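# Press a rubber backing onto a pin, then bin it

## Task

Push a rubber backing onto the pin's post, wide end facing the pin, so it is seated fully or almost fully, then place the pin inside the bin. Some backings are tight and may stall halfway if pushed too gently.

## Robot and tools

Robot: two arms, left_arm and right_arm, each ending in a five-finger hand. right_arm has a right hand; left_arm has a mirror-image left hand. Base poses in the scene frame: left_arm (+0.071, +0.352, 0) m, quat_wxyz (+1.000, 0, 0, +0.022); right_arm (-0.069, -0.384, 0) m, quat_wxyz (+1.000, 0, 0, +0.014).

Frames. Scene frame: origin at table-top height halfway between the nominal bases, +z up, +x out over the table, left_arm on the +y side. Image left and right do not match these names. The table and fixed cameras use the scene frame. Each arm's reported hand pose, velocities, Hand target and offsets use that arm's own base frame. Rotations turn about the Hand target's position.

Hand point: a point 0.05 m in front of the palm and 0.15 m out from the wrist face. Its +z runs along the straight fingers, +y points out of the palm, and +x runs across the palm. On the right hand +x points away from the thumb; on the left hand it points toward the thumb. Straight fingertips sit 0.06 to 0.07 m past the point along +z and 0.06 m behind it along -y. A wrist bracket on the little-finger side can collide with things. With the fingers level, the wrist may hang below the hand point and reach the table first.

Row layout (used by execute_actions and move): 28 numbers, each in [-1, 1], always covering both arms. In order: left_arm dx, dy, dz, rx, ry, rz; left hand thumb_turn, thumb_bend, index, middle, ring, little, force_limit, speed; then the same 14 for right_arm. The six pose numbers are an offset, not a pose. They count from that arm's Hand target as it stood when the action or move began, along its base axes. 1.0 equals 0.6 m or 180 degrees, and rx, ry, rz form one rotation vector. All zeros re-requests the current Hand target. The six finger numbers are absolute targets: -1 open or straight, +1 closed. For thumb_turn, +1 places the thumb opposite the fingers. force_limit runs from about 0 N at -1 to 10 N at +1, or 15 N for the two thumb motors. speed rises from near zero at -1 to full at +0.48 and above. Nothing in a row means no change. To keep a hand as it is, resend its last executed eight numbers. If it has none yet, send hand_measured plus hand_force_limit and hand_speed. Close at speed -0.94 or lower for a soft grip. Orientation commands are clipped to 32 degrees from the measured orientation at each step.

Tools:
- execute_actions: actions is a list of actions. Each action holds up to 15 rows, one per 1/30 s step. A shorter action repeats its last row for the remaining steps. Every row in an action is measured from the action's starting Hand target, so repeating an offset in a new action moves further. cameras is an optional list of names; images return only when asked or when actions is empty.
- move: target is one row or up to 15 rows. Every row counts from the Hand targets at the move's start. speed is the path top speed in m/s, 0.002 to 3.6, default 0.25; turning is limited to twice that in rad/s. It can be one value or one per target. blend is a corner radius in m. stop_force (N, 3 to 120) ends an arm's path when its wrist senses that much push against its motion. It is unreliable while the hand turns. Leave it out when backing away from a contact. zero (with stop_force) chooses whether to re-zero first. blocking=false returns early and cannot be combined with stop_force. The result adds a move: line: done, off_target, moving, held or fault, plus limits=paced (pose clipped) or limits=held (steps withheld).
- wait: seconds 0 to 10; the arms hold their last command.
- stop: brakes a running move.
- zoom_image: camera, plus region [x0, y0, x1, y1] in pixels of that camera's latest image, at most 504 by 504.
- show_instructions: shows the reference pages.
- zero_wrist_force: arm, either left_arm or right_arm.
- finished_scene: ends the scene; scene is 1 or left out.

Cameras: cam_high and cam_low (896x504, fixed), cam_left_wrist and cam_right_wrist (672x504, fisheye).

Results: end_effector_position (m), end_effector_quat_wxyz and velocities in the base frame; Hand target, which is the last commanded pose and which the hand often stops a little short of; Joint positions and torques. hand_measured, hand_stopped_by and hand_load_n each give six values in motor order. Stop reasons are moving, target, force, stalled or fault. A load is positive when something pushes the finger open, and a dropped grip shows as load near 0. Wrist force and Wrist torque are read in the end effector's axes, and a third line gives the peak force since the last report. Execute_actions results also list step positions.

Cautions: the arms are stiff, so aiming even slightly beyond a firm contact can trigger a fault stop. A fault comes from about 150 N (plus or minus 25) of outside force, or from joint contact torque at the limits. Those are 138 N m for the three large joints and 17.3, 18.7 and 16.7 N m for wrists 1 to 3. A fault freezes that arm for 10 s. For a tight backing, press slowly with stop_force and step in gradually rather than jamming. Keep the arms from touching or squeezing each other, and never close one hand on the other's fingers. Nothing may fall off the table or be left off it. Avoid drops, releasing moving parts, slams and over-straining fingers. Motors heat under load or at long reach; a MOTOR HOT line appears at 70 °C, and the arm brakes at 85 °C. Steer clear of paths passing close to an arm's own base.

Each tool is called after ">>>" as name(argument=value, ...) on one line, values as JSON.

Reference images:

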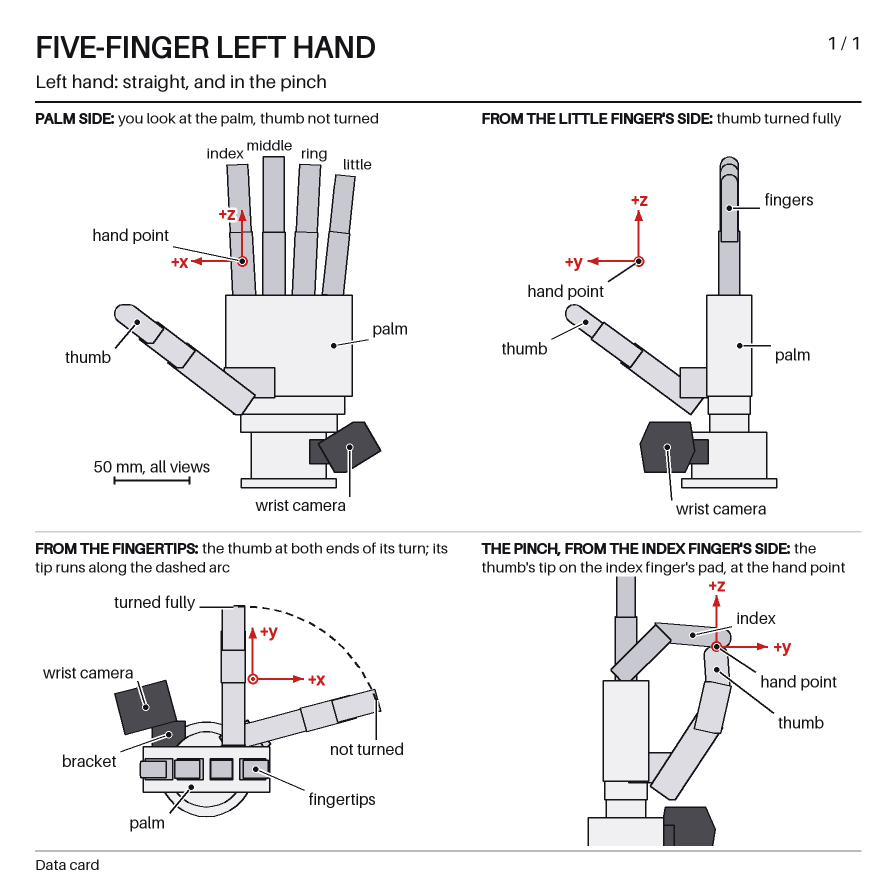

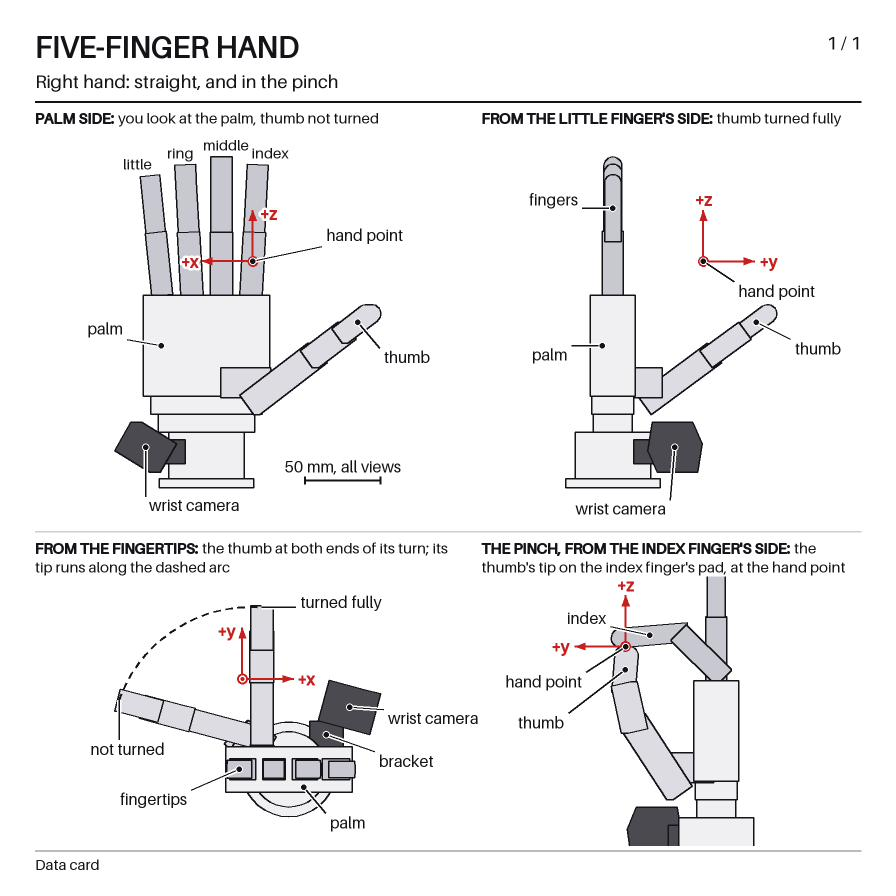

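## Session

>>> execute_actions(actions=[])

Scene clock: 0.00 s.
left_arm: end_effector_position=(+0.6095, -0.2659, +0.2095) hand_measured=(-1.000, -1.000, -1.000, -1.000, -1.000, -1.000) hand_load_n=(+0.0, +0.0, +0.0, +0.0, +0.0, +0.0) hand_stopped_by=(target, target, target, target, target, target) hand_force_limit=0.00 hand_speed=-0.80 end_effector_quat_wxyz=(+0.169, +0.671, +0.415, -0.591) | right_arm: end_effector_position=(+0.2652, +0.3716, +0.3748) hand_measured=(-1.000, -1.000, -1.000, -1.000, -1.000, -1.000) hand_load_n=(+0.0, +0.0, +0.0, +0.0, +0.0, +0.0) hand_stopped_by=(target, target, target, target, target, target) hand_force_limit=0.00 hand_speed=-0.80 end_effector_quat_wxyz=(+0.589, -0.294, -0.651, -0.376)
Joint positions: left_arm=[3.241 -2.682 -0.797 0.664 -0.865 1.08] | right_arm=[-0.017 -1.396 2.186 2.313 0.595 -1.682]
Joint velocities: within noise
Joint torques (N m): no reading
Wrist force (N): no reading
Wrist torque (N m): no reading
Wrist force, peak (N): no reading
Hand target: left_arm +0.6095, -0.2659, +0.2095; +0.169, +0.671, +0.415, -0.591 | right_arm +0.2652, +0.3716, +0.3748; +0.589, -0.294, -0.651, -0.376

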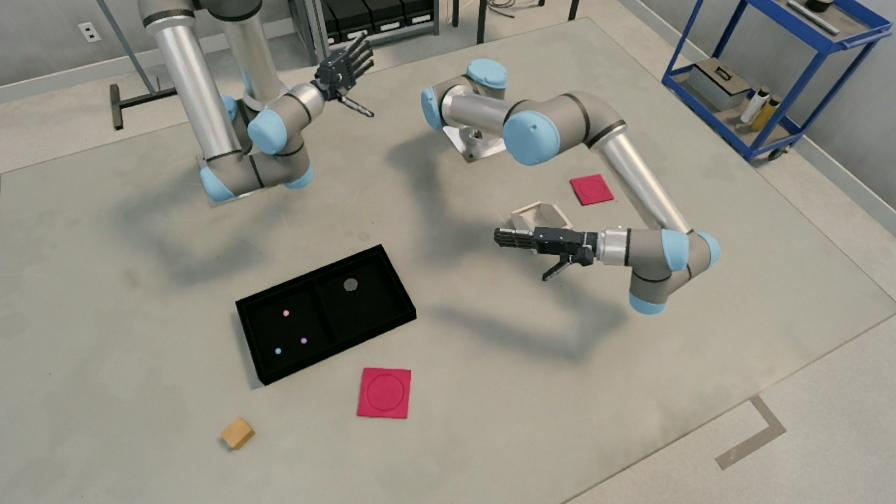

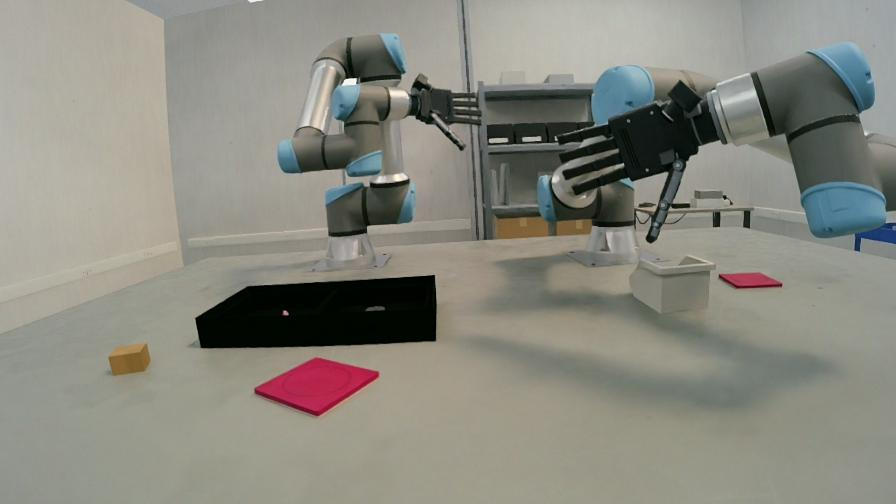

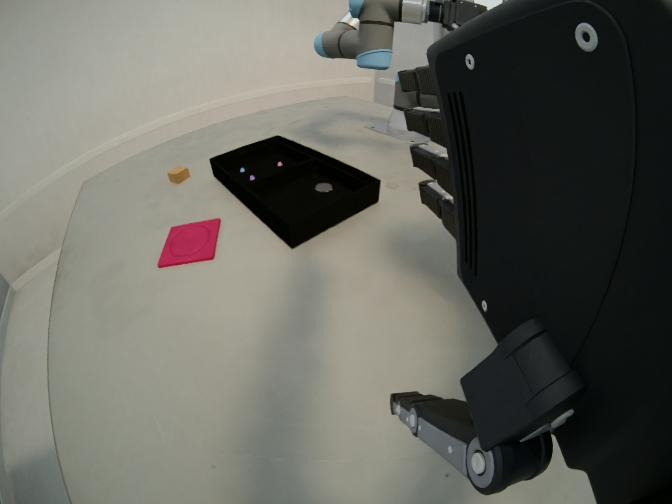

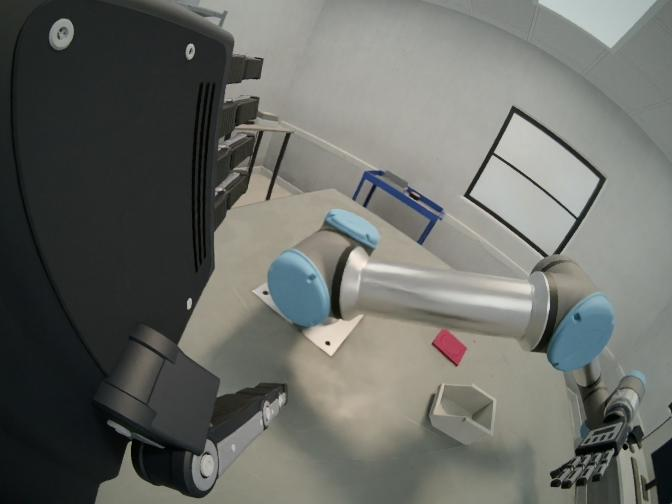

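>>> zoom_image(camera="cam_high", region=[220, 230, 430, 400])

>>> zoom_image(camera="cam_low", region=[190, 260, 450, 360])

>>> zoom_image(camera="cam_left_wrist", region=[200, 120, 400, 260])

>>> zoom_image(camera="cam_high", region=[480, 160, 640, 260])

Scaled by 2.400.

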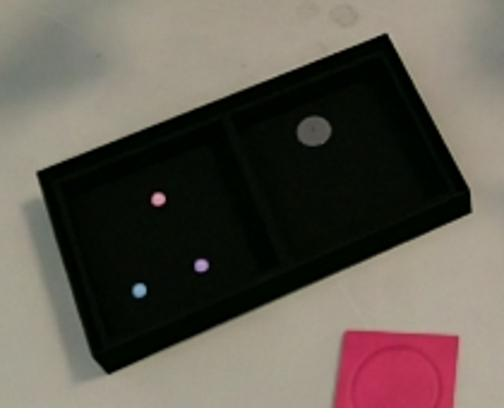

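Scaled by 1.938.

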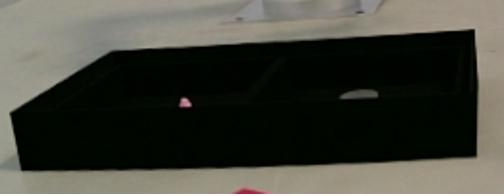

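Scaled by 2.520 from the camera's 672x504 image, which has a finer 960x720 frame.

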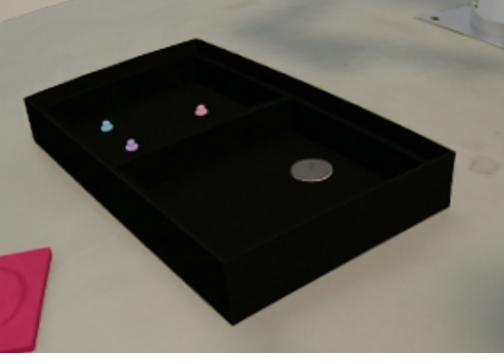

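Scaled by 3.150.

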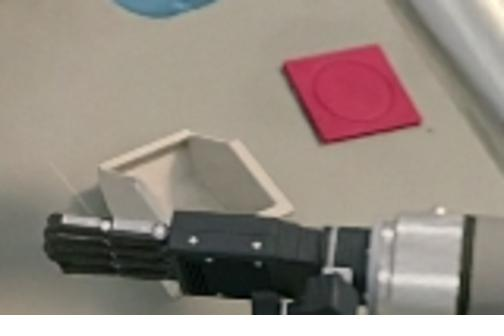

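>>> move(target=[[-0.15,0.45,0.2,0,0,0,-1,-1,-1,-1,-1,-1,0,-0.8,0.308,-0.287,0.075,0.0173,-0.624,0.2605,0.9,-0.4,0,0,0.8,0.8,0,0.2],[-0.25,0.75,0.233,0,0,0,-1,-1,-1,-1,-1,-1,0,-0.8,0.633,-0.635,-0.258,0.0173,0.6896,-0.6229,0.9,-0.4,0,0,0.8,0.8,0,0.2]], speed=0.4, blend=0.05, cameras=["all"])

Scene clock: 47.27 s.
left_arm: end_effector_position=(+0.4777, +0.1287, +0.3432) hand_measured=(-1.000, -1.000, -1.000, -1.000, -1.000, -1.000) hand_load_n=(+0.0, +0.0, +0.0, +0.0, +0.0, +0.0) hand_stopped_by=(target, target, target, target, target, target) hand_force_limit=0.00 hand_speed=-0.80 end_effector_quat_wxyz=(+0.169, +0.671, +0.415, -0.591) | right_arm: end_effector_position=(+0.6116, +0.0264, +0.2543) hand_measured=(+0.900, -0.400, +0.000, +0.000, +0.800, +0.800) hand_load_n=(+0.0, +0.0, +0.0, +0.0, +0.0, +0.0) hand_stopped_by=(target, target, target, target, target, target) hand_force_limit=0.00 hand_speed=0.20 end_effector_quat_wxyz=(-0.275, +0.697, -0.645, +0.151)
Joint positions: left_arm=[3.847 -2.404 -0.984 0.495 -1.448 1.265] | right_arm=[-0.352 -1.075 1.077 1.043 1.19 -3.466]
Joint torques (N m): left_arm=[-5.74 64.53 9.81 0.55 0.54 -1.73] | right_arm=[-9.1 -54.13 -6.38 -0.48 -1.78 -1.54]
Wrist force (N): left_arm=[0.0 0.1 -0.1] | right_arm=[0.8 1.5 1.0]
Wrist torque (N m): left_arm=[0.03 0.02 -0.02] | right_arm=[0.30 -0.09 0.06]
Wrist force, peak (N): left_arm=[0.5 -2.3 -1.9] | right_arm=[1.0 1.8 1.2]
Hand target: left_arm +0.4777, +0.1287, +0.3432; +0.169, +0.671, +0.415, -0.591 (not the last commanded pose) | right_arm +0.6116, +0.0264, +0.2542; -0.275, +0.697, -0.645, +0.151 (not the last commanded pose)
Off the commanded pose: left_arm 0.059 m, 0 deg | right_arm 0.060 m, 14 deg.
move: held (left_arm; a check stopped the path), off_target (right_arm; braked when a check withheld steps of left_arm); path passed 1 of 2 targets; limits=held
pose unreachable (left arm): on one or more control steps of this call, first in action 0 (counted from 0), this arm could not follow its commanded pose, so it was not sent that pose on those steps. It may still have moved: this result reports where it is.
cause: moving toward the commanded pose would bring two parts of the arm too close to each other (joints 3 (elbow) to 6 (wrist 3) lie between them).

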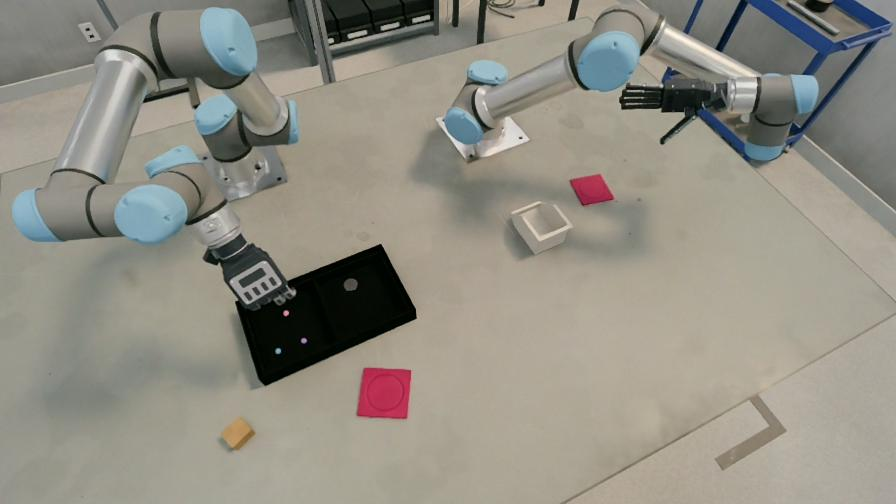

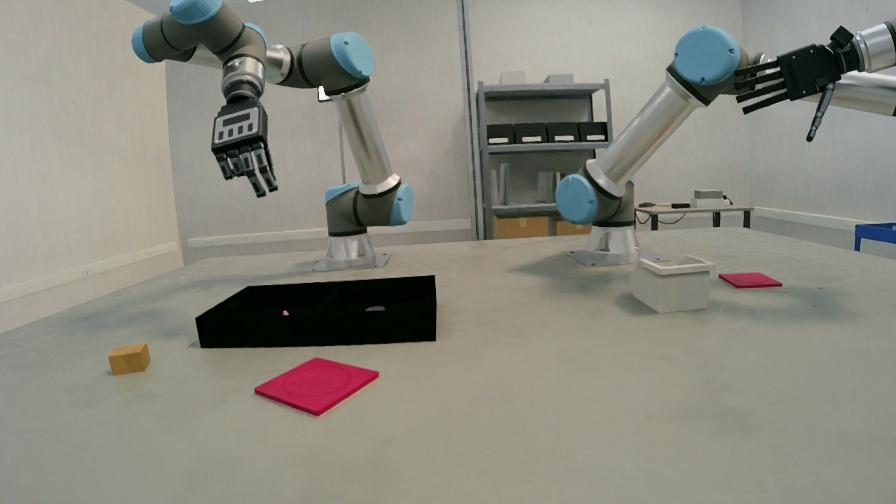

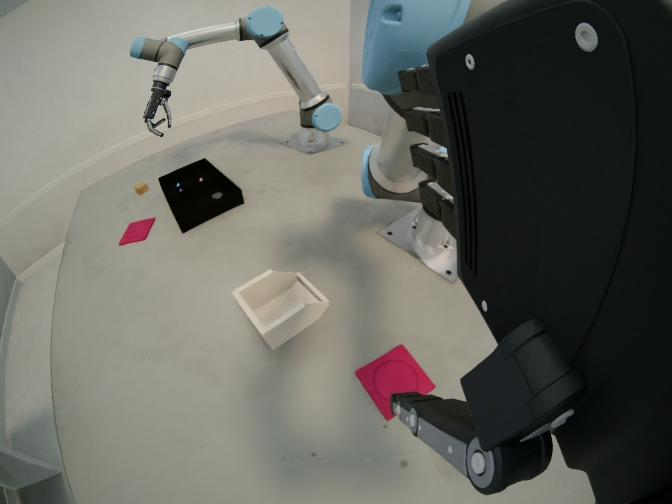

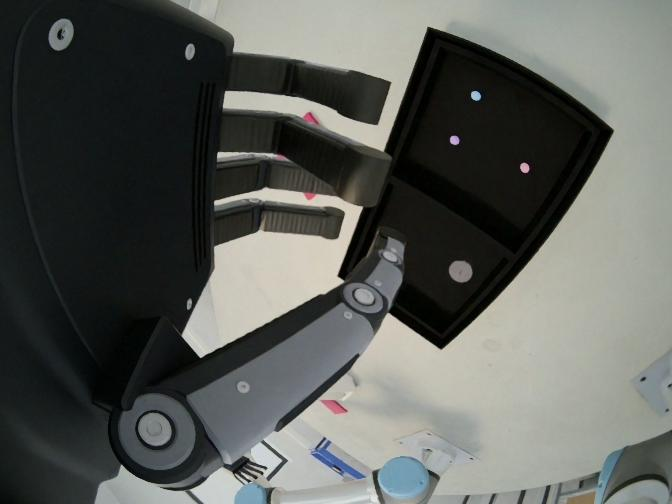

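>>> zoom_image(camera="cam_right_wrist", region=[380, 330, 672, 504])

>>> zoom_image(camera="cam_right_wrist", region=[330, 20, 630, 360])

>>> zoom_image(camera="cam_high", region=[220, 230, 430, 400])

>>> zoom_image(camera="cam_left_wrist", region=[140, 120, 460, 360])

Scaled by 1.726 from the camera's 672x504 image, which has a finer 960x720 frame.

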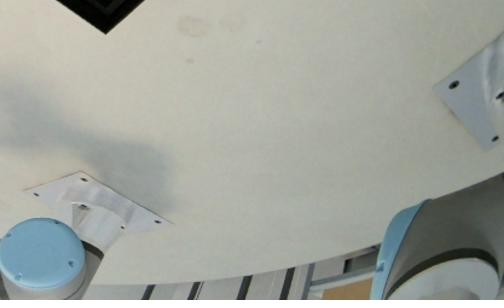

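Scaled by 1.482 from the camera's 672x504 image, which has a finer 960x720 frame.

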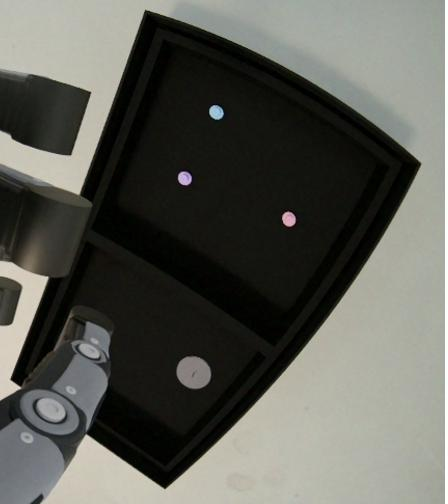

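Scaled by 2.400.

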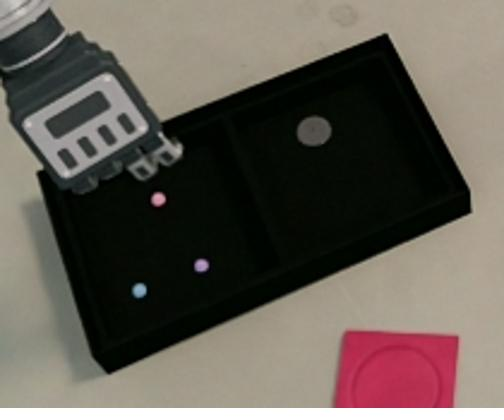

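Scaled by 1.575 from the camera's 672x504 image, which has a finer 960x720 frame.

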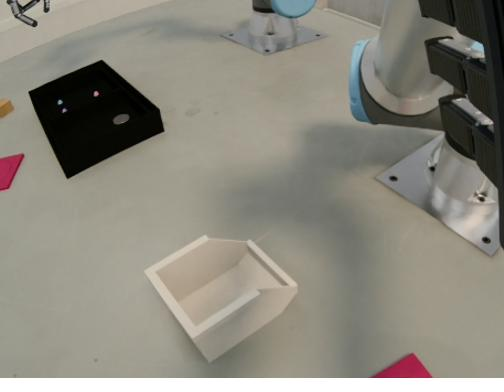

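>>> move(target=[0,0,0,0,0,0,-1,-1,-1,-1,-1,-1,0,-0.8,-0.186,-0.104,-0.190,-0.0353,-0.0593,0.0399,0.9,-0.4,0,0,0.8,0.8,0,0.2], speed=0.3, cameras=["all"])

Scene clock: 62.83 s.
left_arm: end_effector_position=(+0.4777, +0.1287, +0.3432) hand_measured=(-1.000, -1.000, -1.000, -1.000, -1.000, -1.000) hand_load_n=(+0.0, +0.0, +0.0, +0.0, +0.0, +0.0) hand_stopped_by=(target, target, target, target, target, target) hand_force_limit=0.00 hand_speed=-0.80 end_effector_quat_wxyz=(+0.169, +0.671, +0.415, -0.591) | right_arm: end_effector_position=(+0.5000, -0.0360, +0.1403) hand_measured=(+0.900, -0.400, +0.000, +0.000, +0.800, +0.800) hand_load_n=(+0.0, +0.0, +0.0, +0.0, +0.0, +0.0) hand_stopped_by=(target, target, target, target, target, target) hand_force_limit=0.00 hand_speed=0.20 end_effector_quat_wxyz=(-0.304, +0.733, -0.563, +0.233)
Joint positions: left_arm=[3.847 -2.404 -0.984 0.495 -1.448 1.265] | right_arm=[-0.608 -1.346 1.774 0.569 1 -3.837]
Joint torques (N m): left_arm=[-5.21 64.23 10.14 0.64 0.58 -1.67] | right_arm=[-9.53 -40.73 -4.08 -0.47 -2.31 -1.58]
Wrist force (N): left_arm=[-0.1 0.1 -0.2] | right_arm=[0.6 1.3 1.1]
Wrist torque (N m): left_arm=[0.05 0.04 -0.03] | right_arm=[0.26 -0.03 0.09]
Wrist force, peak (N): left_arm=[-0.3 0.2 -0.4] | right_arm=[0.5 3.4 0.6]
Hand target: left_arm +0.4777, +0.1287, +0.3432; +0.169, +0.671, +0.415, -0.591 | right_arm +0.5000, -0.0360, +0.1402; -0.304, +0.733, -0.563, +0.233
Off the commanded pose: left_arm 0.000 m, 0 deg | right_arm 0.000 m, 0 deg.
move: done

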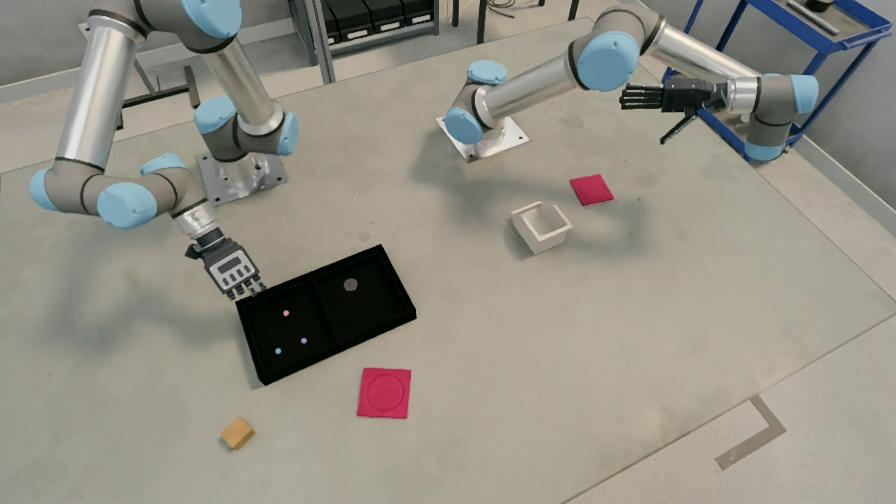

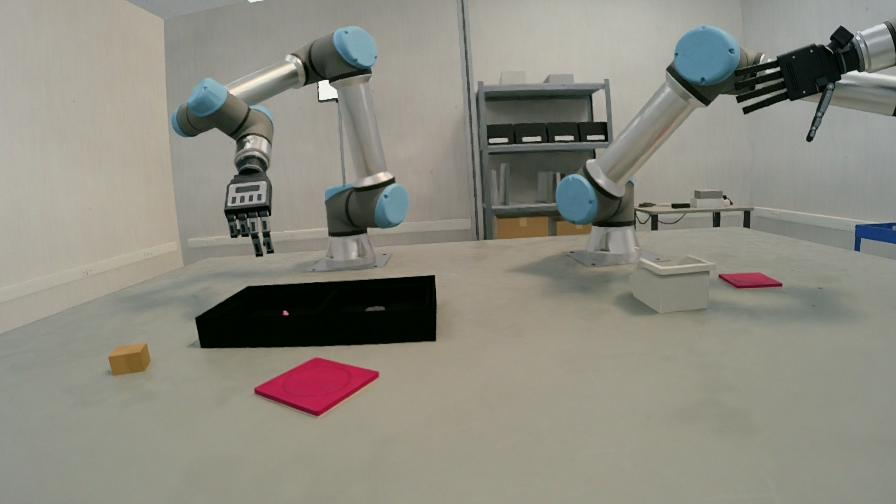

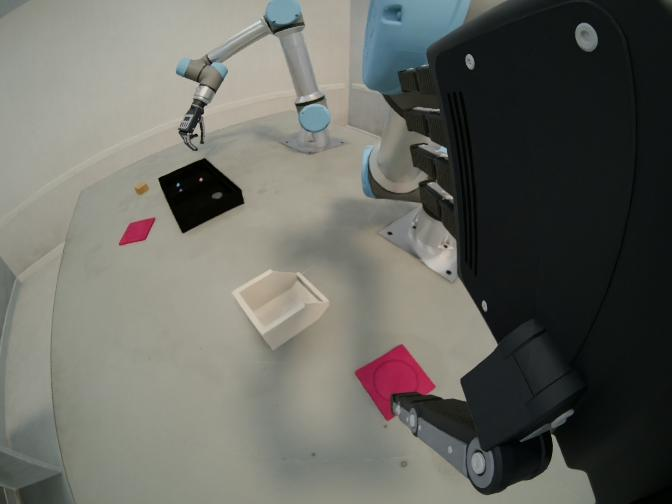

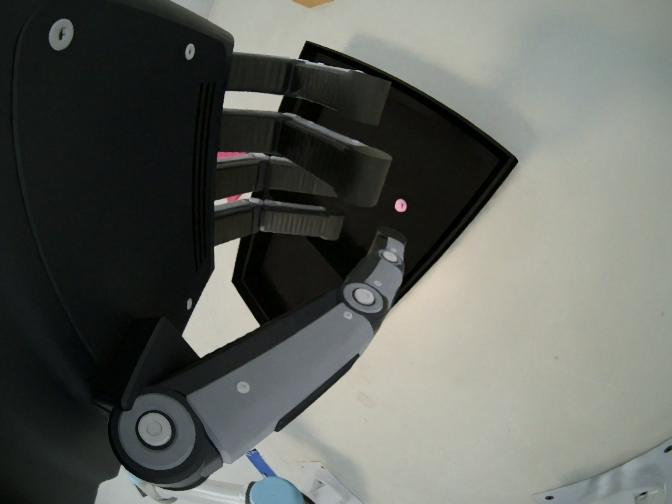

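>>> zoom_image(camera="cam_right_wrist", region=[300, 150, 480, 290])

>>> zoom_image(camera="cam_low", region=[250, 290, 400, 350])

Scaled by 2.800 from the camera's 672x504 image, which has a finer 960x720 frame.

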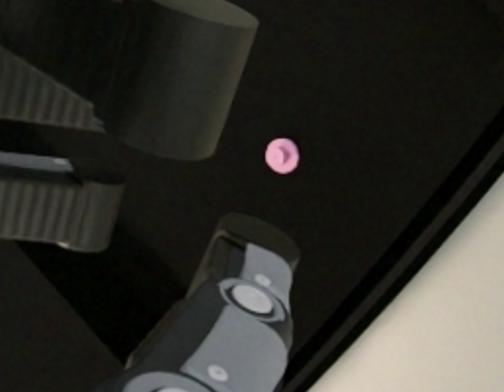

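Scaled by 3.360.

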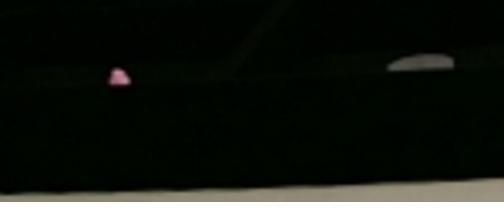

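>>> move(target=[0,0,0,0,0,0,-1,-1,-1,-1,-1,-1,0,-0.8,0.037,0.022,-0.117,0,0,0,0.9,-0.4,0,0,0.8,0.8,0,0.2], speed=0.15, cameras=["all"])

>>> zoom_image(camera="cam_right_wrist", region=[260, 150, 440, 290])

>>> zoom_image(camera="cam_high", region=[220, 250, 320, 350])

>>> zoom_image(camera="cam_low", region=[210, 210, 330, 340])

Scene clock: 71.83 s.
left_arm: end_effector_position=(+0.4777, +0.1287, +0.3432) hand_measured=(-1.000, -1.000, -1.000, -1.000, -1.000, -1.000) hand_load_n=(+0.0, +0.0, +0.0, +0.0, +0.0, +0.0) hand_stopped_by=(target, target, target, target, target, target) hand_force_limit=0.00 hand_speed=-0.80 end_effector_quat_wxyz=(+0.169, +0.671, +0.415, -0.591) | right_arm: end_effector_position=(+0.5221, -0.0228, +0.0700) hand_measured=(+0.900, -0.400, +0.000, +0.000, +0.800, +0.800) hand_load_n=(+0.0, +0.0, +0.0, +0.0, +0.0, +0.0) hand_stopped_by=(target, target, target, target, target, target) hand_force_limit=0.00 hand_speed=0.20 end_effector_quat_wxyz=(-0.304, +0.733, -0.563, +0.233)
Joint positions: left_arm=[3.847 -2.404 -0.984 0.495 -1.448 1.265] | right_arm=[-0.546 -1.229 1.815 0.38 1.034 -3.778]
Joint torques (N m): left_arm=[-5.26 64.47 10.37 0.73 0.6 -1.81] | right_arm=[11.46 -18.45 -26.63 -0.82 0.83 1.4]
Wrist force (N): left_arm=[-0.3 0.1 -0.3] | right_arm=[0.6 1.6 0.9]
Wrist torque (N m): left_arm=[0.04 0.07 -0.04] | right_arm=[0.29 -0.05 -0.02]
Wrist force, peak (N): left_arm=[-0.1 0.3 -0.5] | right_arm=[0.3 2.0 1.6]
Hand target: left_arm +0.4777, +0.1287, +0.3432; +0.169, +0.671, +0.415, -0.591 | right_arm +0.5222, -0.0228, +0.0700; -0.304, +0.733, -0.563, +0.233
Off the commanded pose: left_arm 0.000 m, 0 deg | right_arm 0.000 m, 0 deg.
move: done

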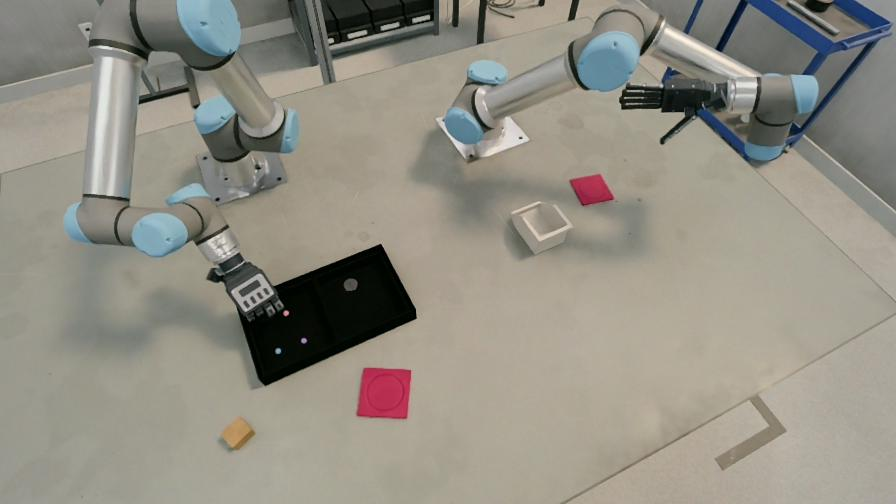

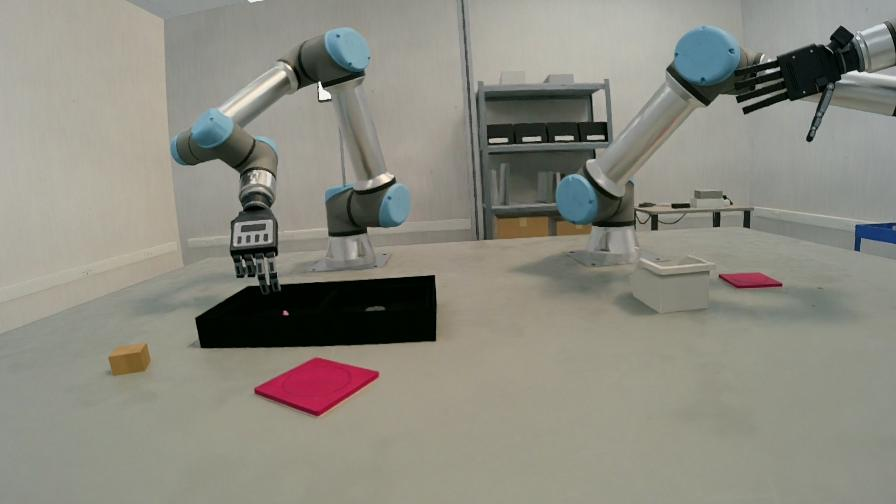

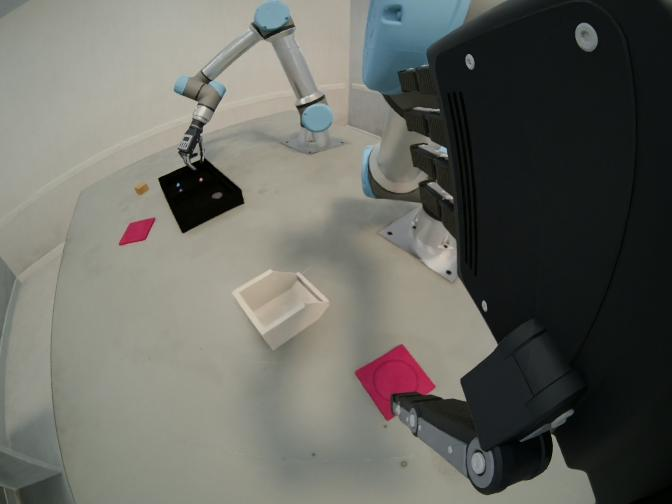

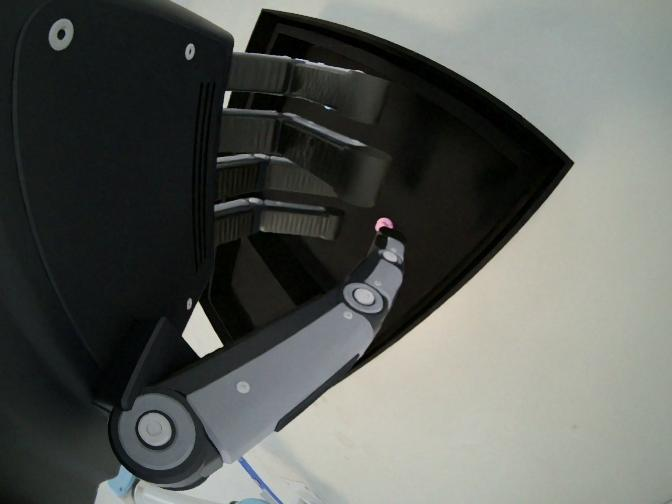

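Scaled by 2.800 from the camera's 672x504 image, which has a finer 960x720 frame.

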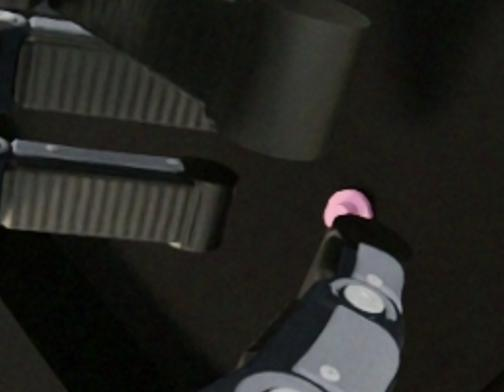

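Scaled by 5.040.

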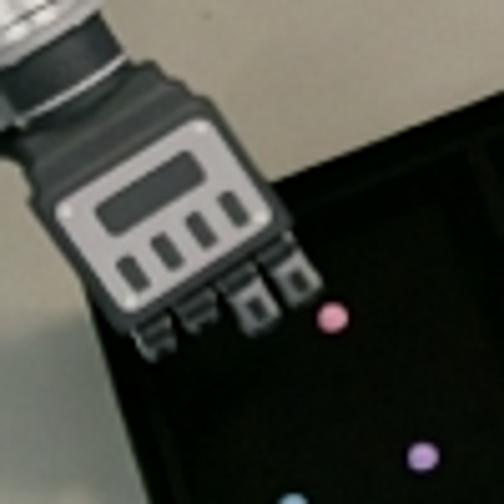

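Scaled by 3.877.

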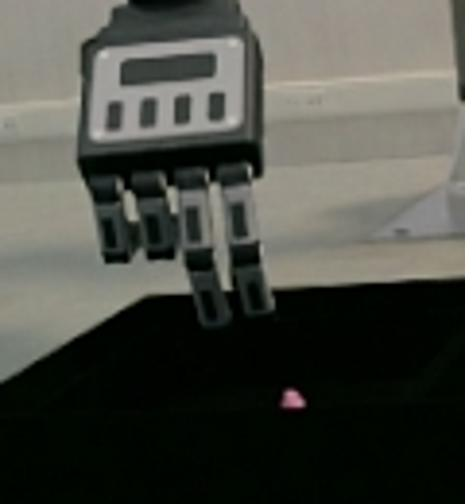

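>>> move(target=[0,0,0,0,0,0,-1,-1,-1,-1,-1,-1,0,-0.8,0,0,-0.04,0,0,0,0.9,-0.4,0,0,0.8,0.8,0,0.2], speed=0.1, cameras=["cam_high","cam_low","cam_right_wrist"])

>>> zoom_image(camera="cam_right_wrist", region=[260, 150, 440, 290])

>>> zoom_image(camera="cam_high", region=[240, 270, 320, 350])

>>> zoom_image(camera="cam_low", region=[210, 250, 330, 340])

Scene clock: 80.73 s.
left_arm: end_effector_position=(+0.4777, +0.1287, +0.3432) hand_measured=(-1.000, -1.000, -1.000, -1.000, -1.000, -1.000) hand_load_n=(+0.0, +0.5, +0.0, +0.0, +0.0, +0.0) hand_stopped_by=(target, target, target, target, target, target) hand_force_limit=0.00 hand_speed=-0.80 end_effector_quat_wxyz=(+0.169, +0.671, +0.415, -0.591) | right_arm: end_effector_position=(+0.5222, -0.0228, +0.0461) hand_measured=(+0.900, -0.400, +0.000, +0.000, +0.800, +0.800) hand_load_n=(+0.0, +0.0, +0.0, +0.0, +0.0, +0.0) hand_stopped_by=(target, target, target, target, target, target) hand_force_limit=0.00 hand_speed=0.20 end_effector_quat_wxyz=(-0.304, +0.733, -0.563, +0.233)
Joint positions: left_arm=[3.847 -2.404 -0.984 0.495 -1.448 1.265] | right_arm=[-0.546 -1.195 1.84 0.321 1.034 -3.778]
Joint torques (N m): left_arm=[-5.86 64.48 10.04 0.72 0.52 -1.75] | right_arm=[3.73 -18.97 -2.54 -0.53 0.16 1.48]
Wrist force (N): left_arm=[0.0 0.2 -0.3] | right_arm=[0.7 1.7 0.9]
Wrist torque (N m): left_arm=[0.06 0.01 -0.02] | right_arm=[0.31 -0.07 -0.01]
Wrist force, peak (N): left_arm=[-0.2 0.1 -0.5] | right_arm=[0.3 2.0 1.1]
Hand target: left_arm +0.4777, +0.1287, +0.3432; +0.169, +0.671, +0.415, -0.591 | right_arm +0.5222, -0.0228, +0.0460; -0.304, +0.733, -0.563, +0.233
Off the commanded pose: left_arm 0.000 m, 0 deg | right_arm 0.000 m, 0 deg.
move: done
Images, in order (width x height): cam_high 896x504, cam_low 896x504, cam_right_wrist 672x504.

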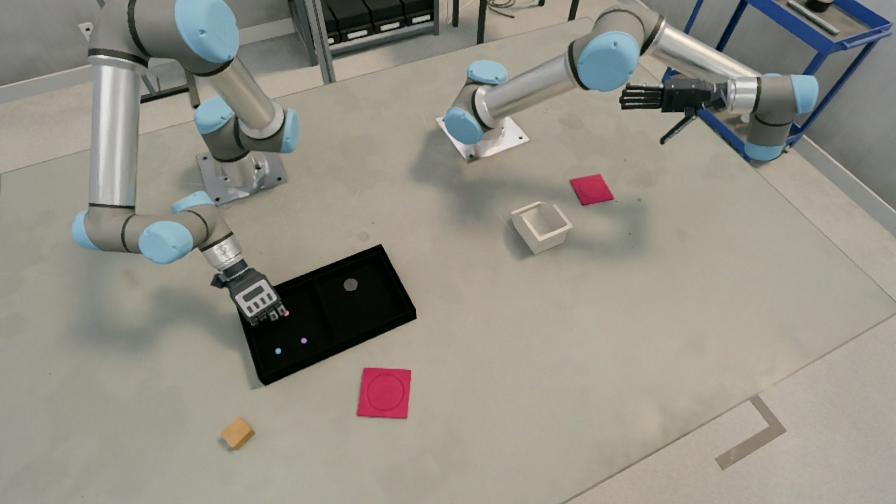

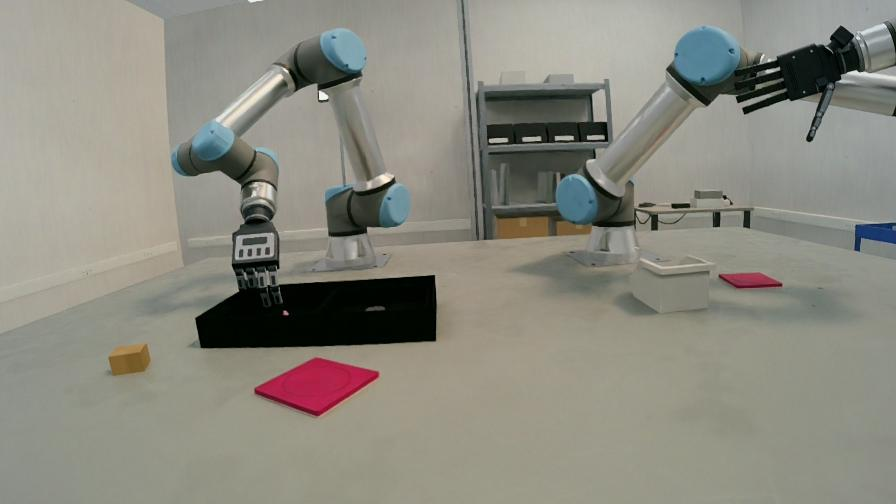

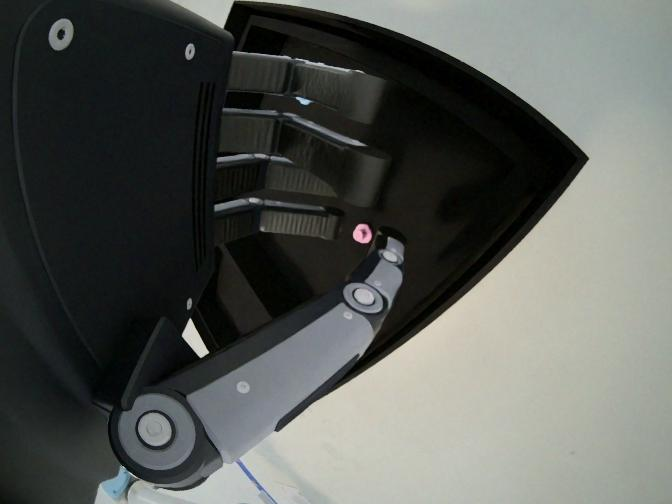

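Scaled by 2.800 from the camera's 672x504 image, which has a finer 960x720 frame.

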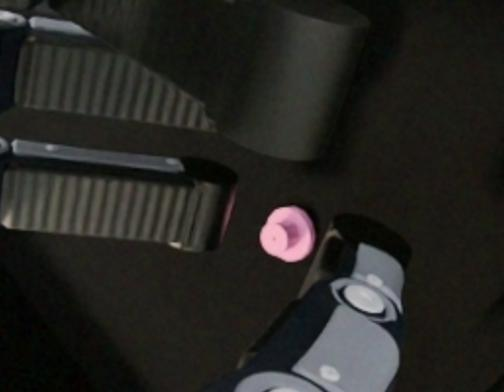

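Scaled by 6.300.

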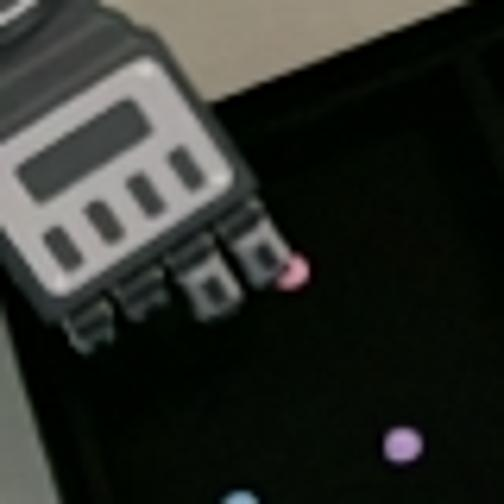

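Scaled by 4.200.

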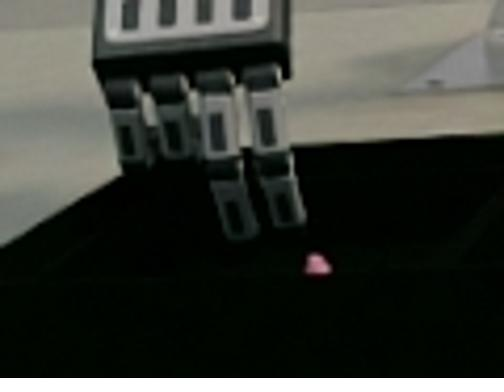

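>>> move(target=[0,0,0,0,0,0,-1,-1,-1,-1,-1,-1,0,-0.8,0.0103,0.032,0,0,0,0,0.9,-0.15,0.1,0.1,0.8,0.8,0,0.2], speed=0.1, cameras=["cam_high","cam_low","cam_right_wrist"])

>>> zoom_image(camera="cam_right_wrist", region=[260, 150, 440, 290])

>>> zoom_image(camera="cam_high", region=[240, 270, 320, 350])

>>> zoom_image(camera="cam_low", region=[210, 250, 330, 340])

Scene clock: 88.33 s.
left_arm: end_effector_position=(+0.4777, +0.1287, +0.3432) hand_measured=(-1.000, -1.000, -1.000, -1.000, -1.000, -1.000) hand_load_n=(+0.0, +0.0, +0.0, +0.0, -0.5, +0.0) hand_stopped_by=(target, target, target, target, target, target) hand_force_limit=0.00 hand_speed=-0.80 end_effector_quat_wxyz=(+0.169, +0.671, +0.415, -0.591) | right_arm: end_effector_position=(+0.5283, -0.0036, +0.0461) hand_measured=(+0.900, -0.150, +0.100, +0.100, +0.800, +0.800) hand_load_n=(+0.0, +0.0, +0.0, +0.0, +0.0, +0.0) hand_stopped_by=(target, target, target, target, target, target) hand_force_limit=0.00 hand_speed=0.20 end_effector_quat_wxyz=(-0.304, +0.733, -0.563, +0.233)
Joint positions: left_arm=[3.847 -2.404 -0.984 0.495 -1.448 1.265] | right_arm=[-0.496 -1.196 1.835 0.303 1.064 -3.73]
Joint torques (N m): left_arm=[-5.74 63.85 10.05 0.51 0.53 -1.76] | right_arm=[10.23 -30.85 -25.03 -0.74 1.05 1.54]
Wrist force (N): left_arm=[0.0 0.1 -0.2] | right_arm=[0.5 1.6 1.0]
Wrist torque (N m): left_arm=[0.04 0.02 -0.02] | right_arm=[0.28 -0.04 -0.04]
Wrist force, peak (N): left_arm=[-0.2 0.3 -0.4] | right_arm=[0.6 1.8 1.2]
Hand target: left_arm +0.4777, +0.1287, +0.3432; +0.169, +0.671, +0.415, -0.591 | right_arm +0.5283, -0.0036, +0.0460; -0.304, +0.733, -0.563, +0.233
Off the commanded pose: left_arm 0.000 m, 0 deg | right_arm 0.000 m, 0 deg.
move: done
Images, in order (width x height): cam_high 896x504, cam_low 896x504, cam_right_wrist 672x504.

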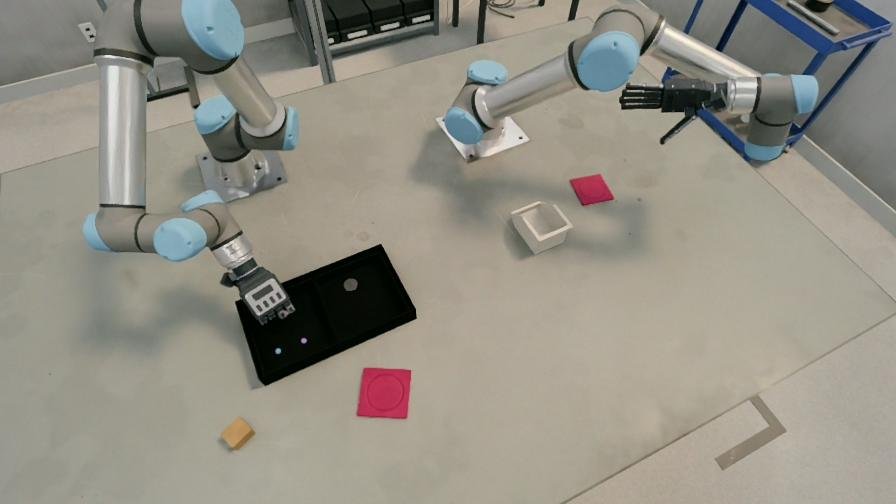

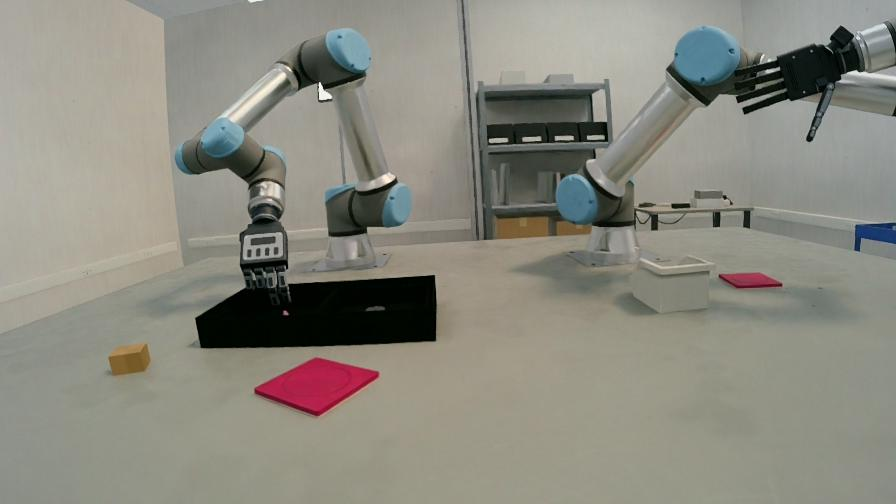

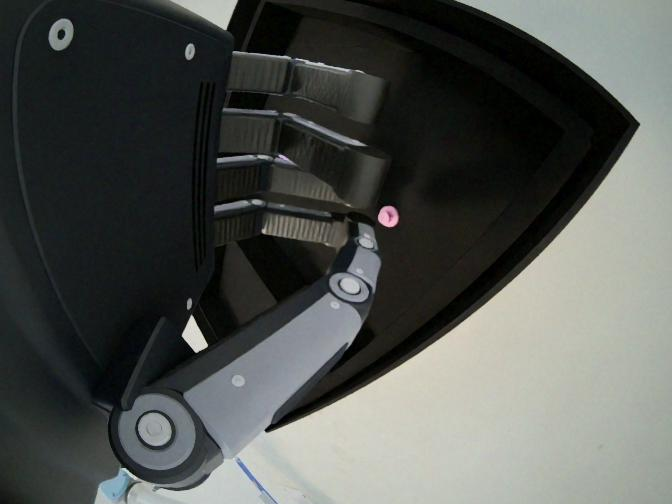

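Scaled by 2.800 from the camera's 672x504 image, which has a finer 960x720 frame.

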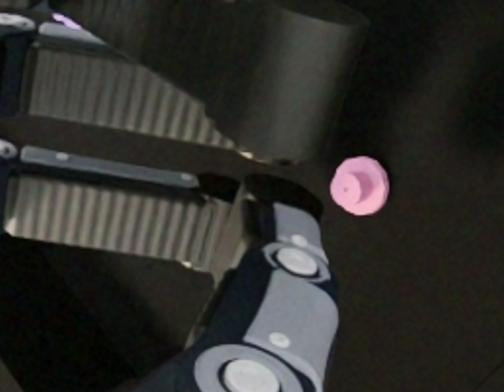

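Scaled by 6.300.

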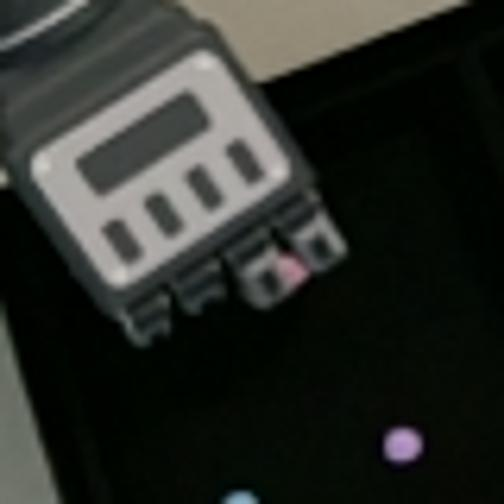

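Scaled by 4.200.

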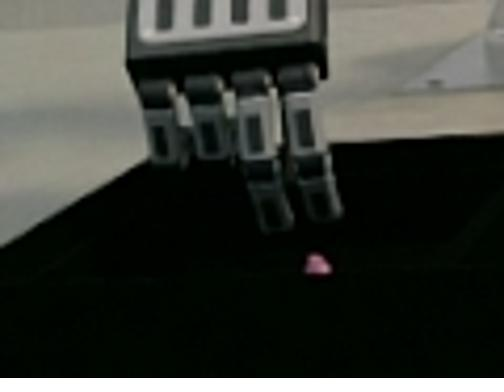

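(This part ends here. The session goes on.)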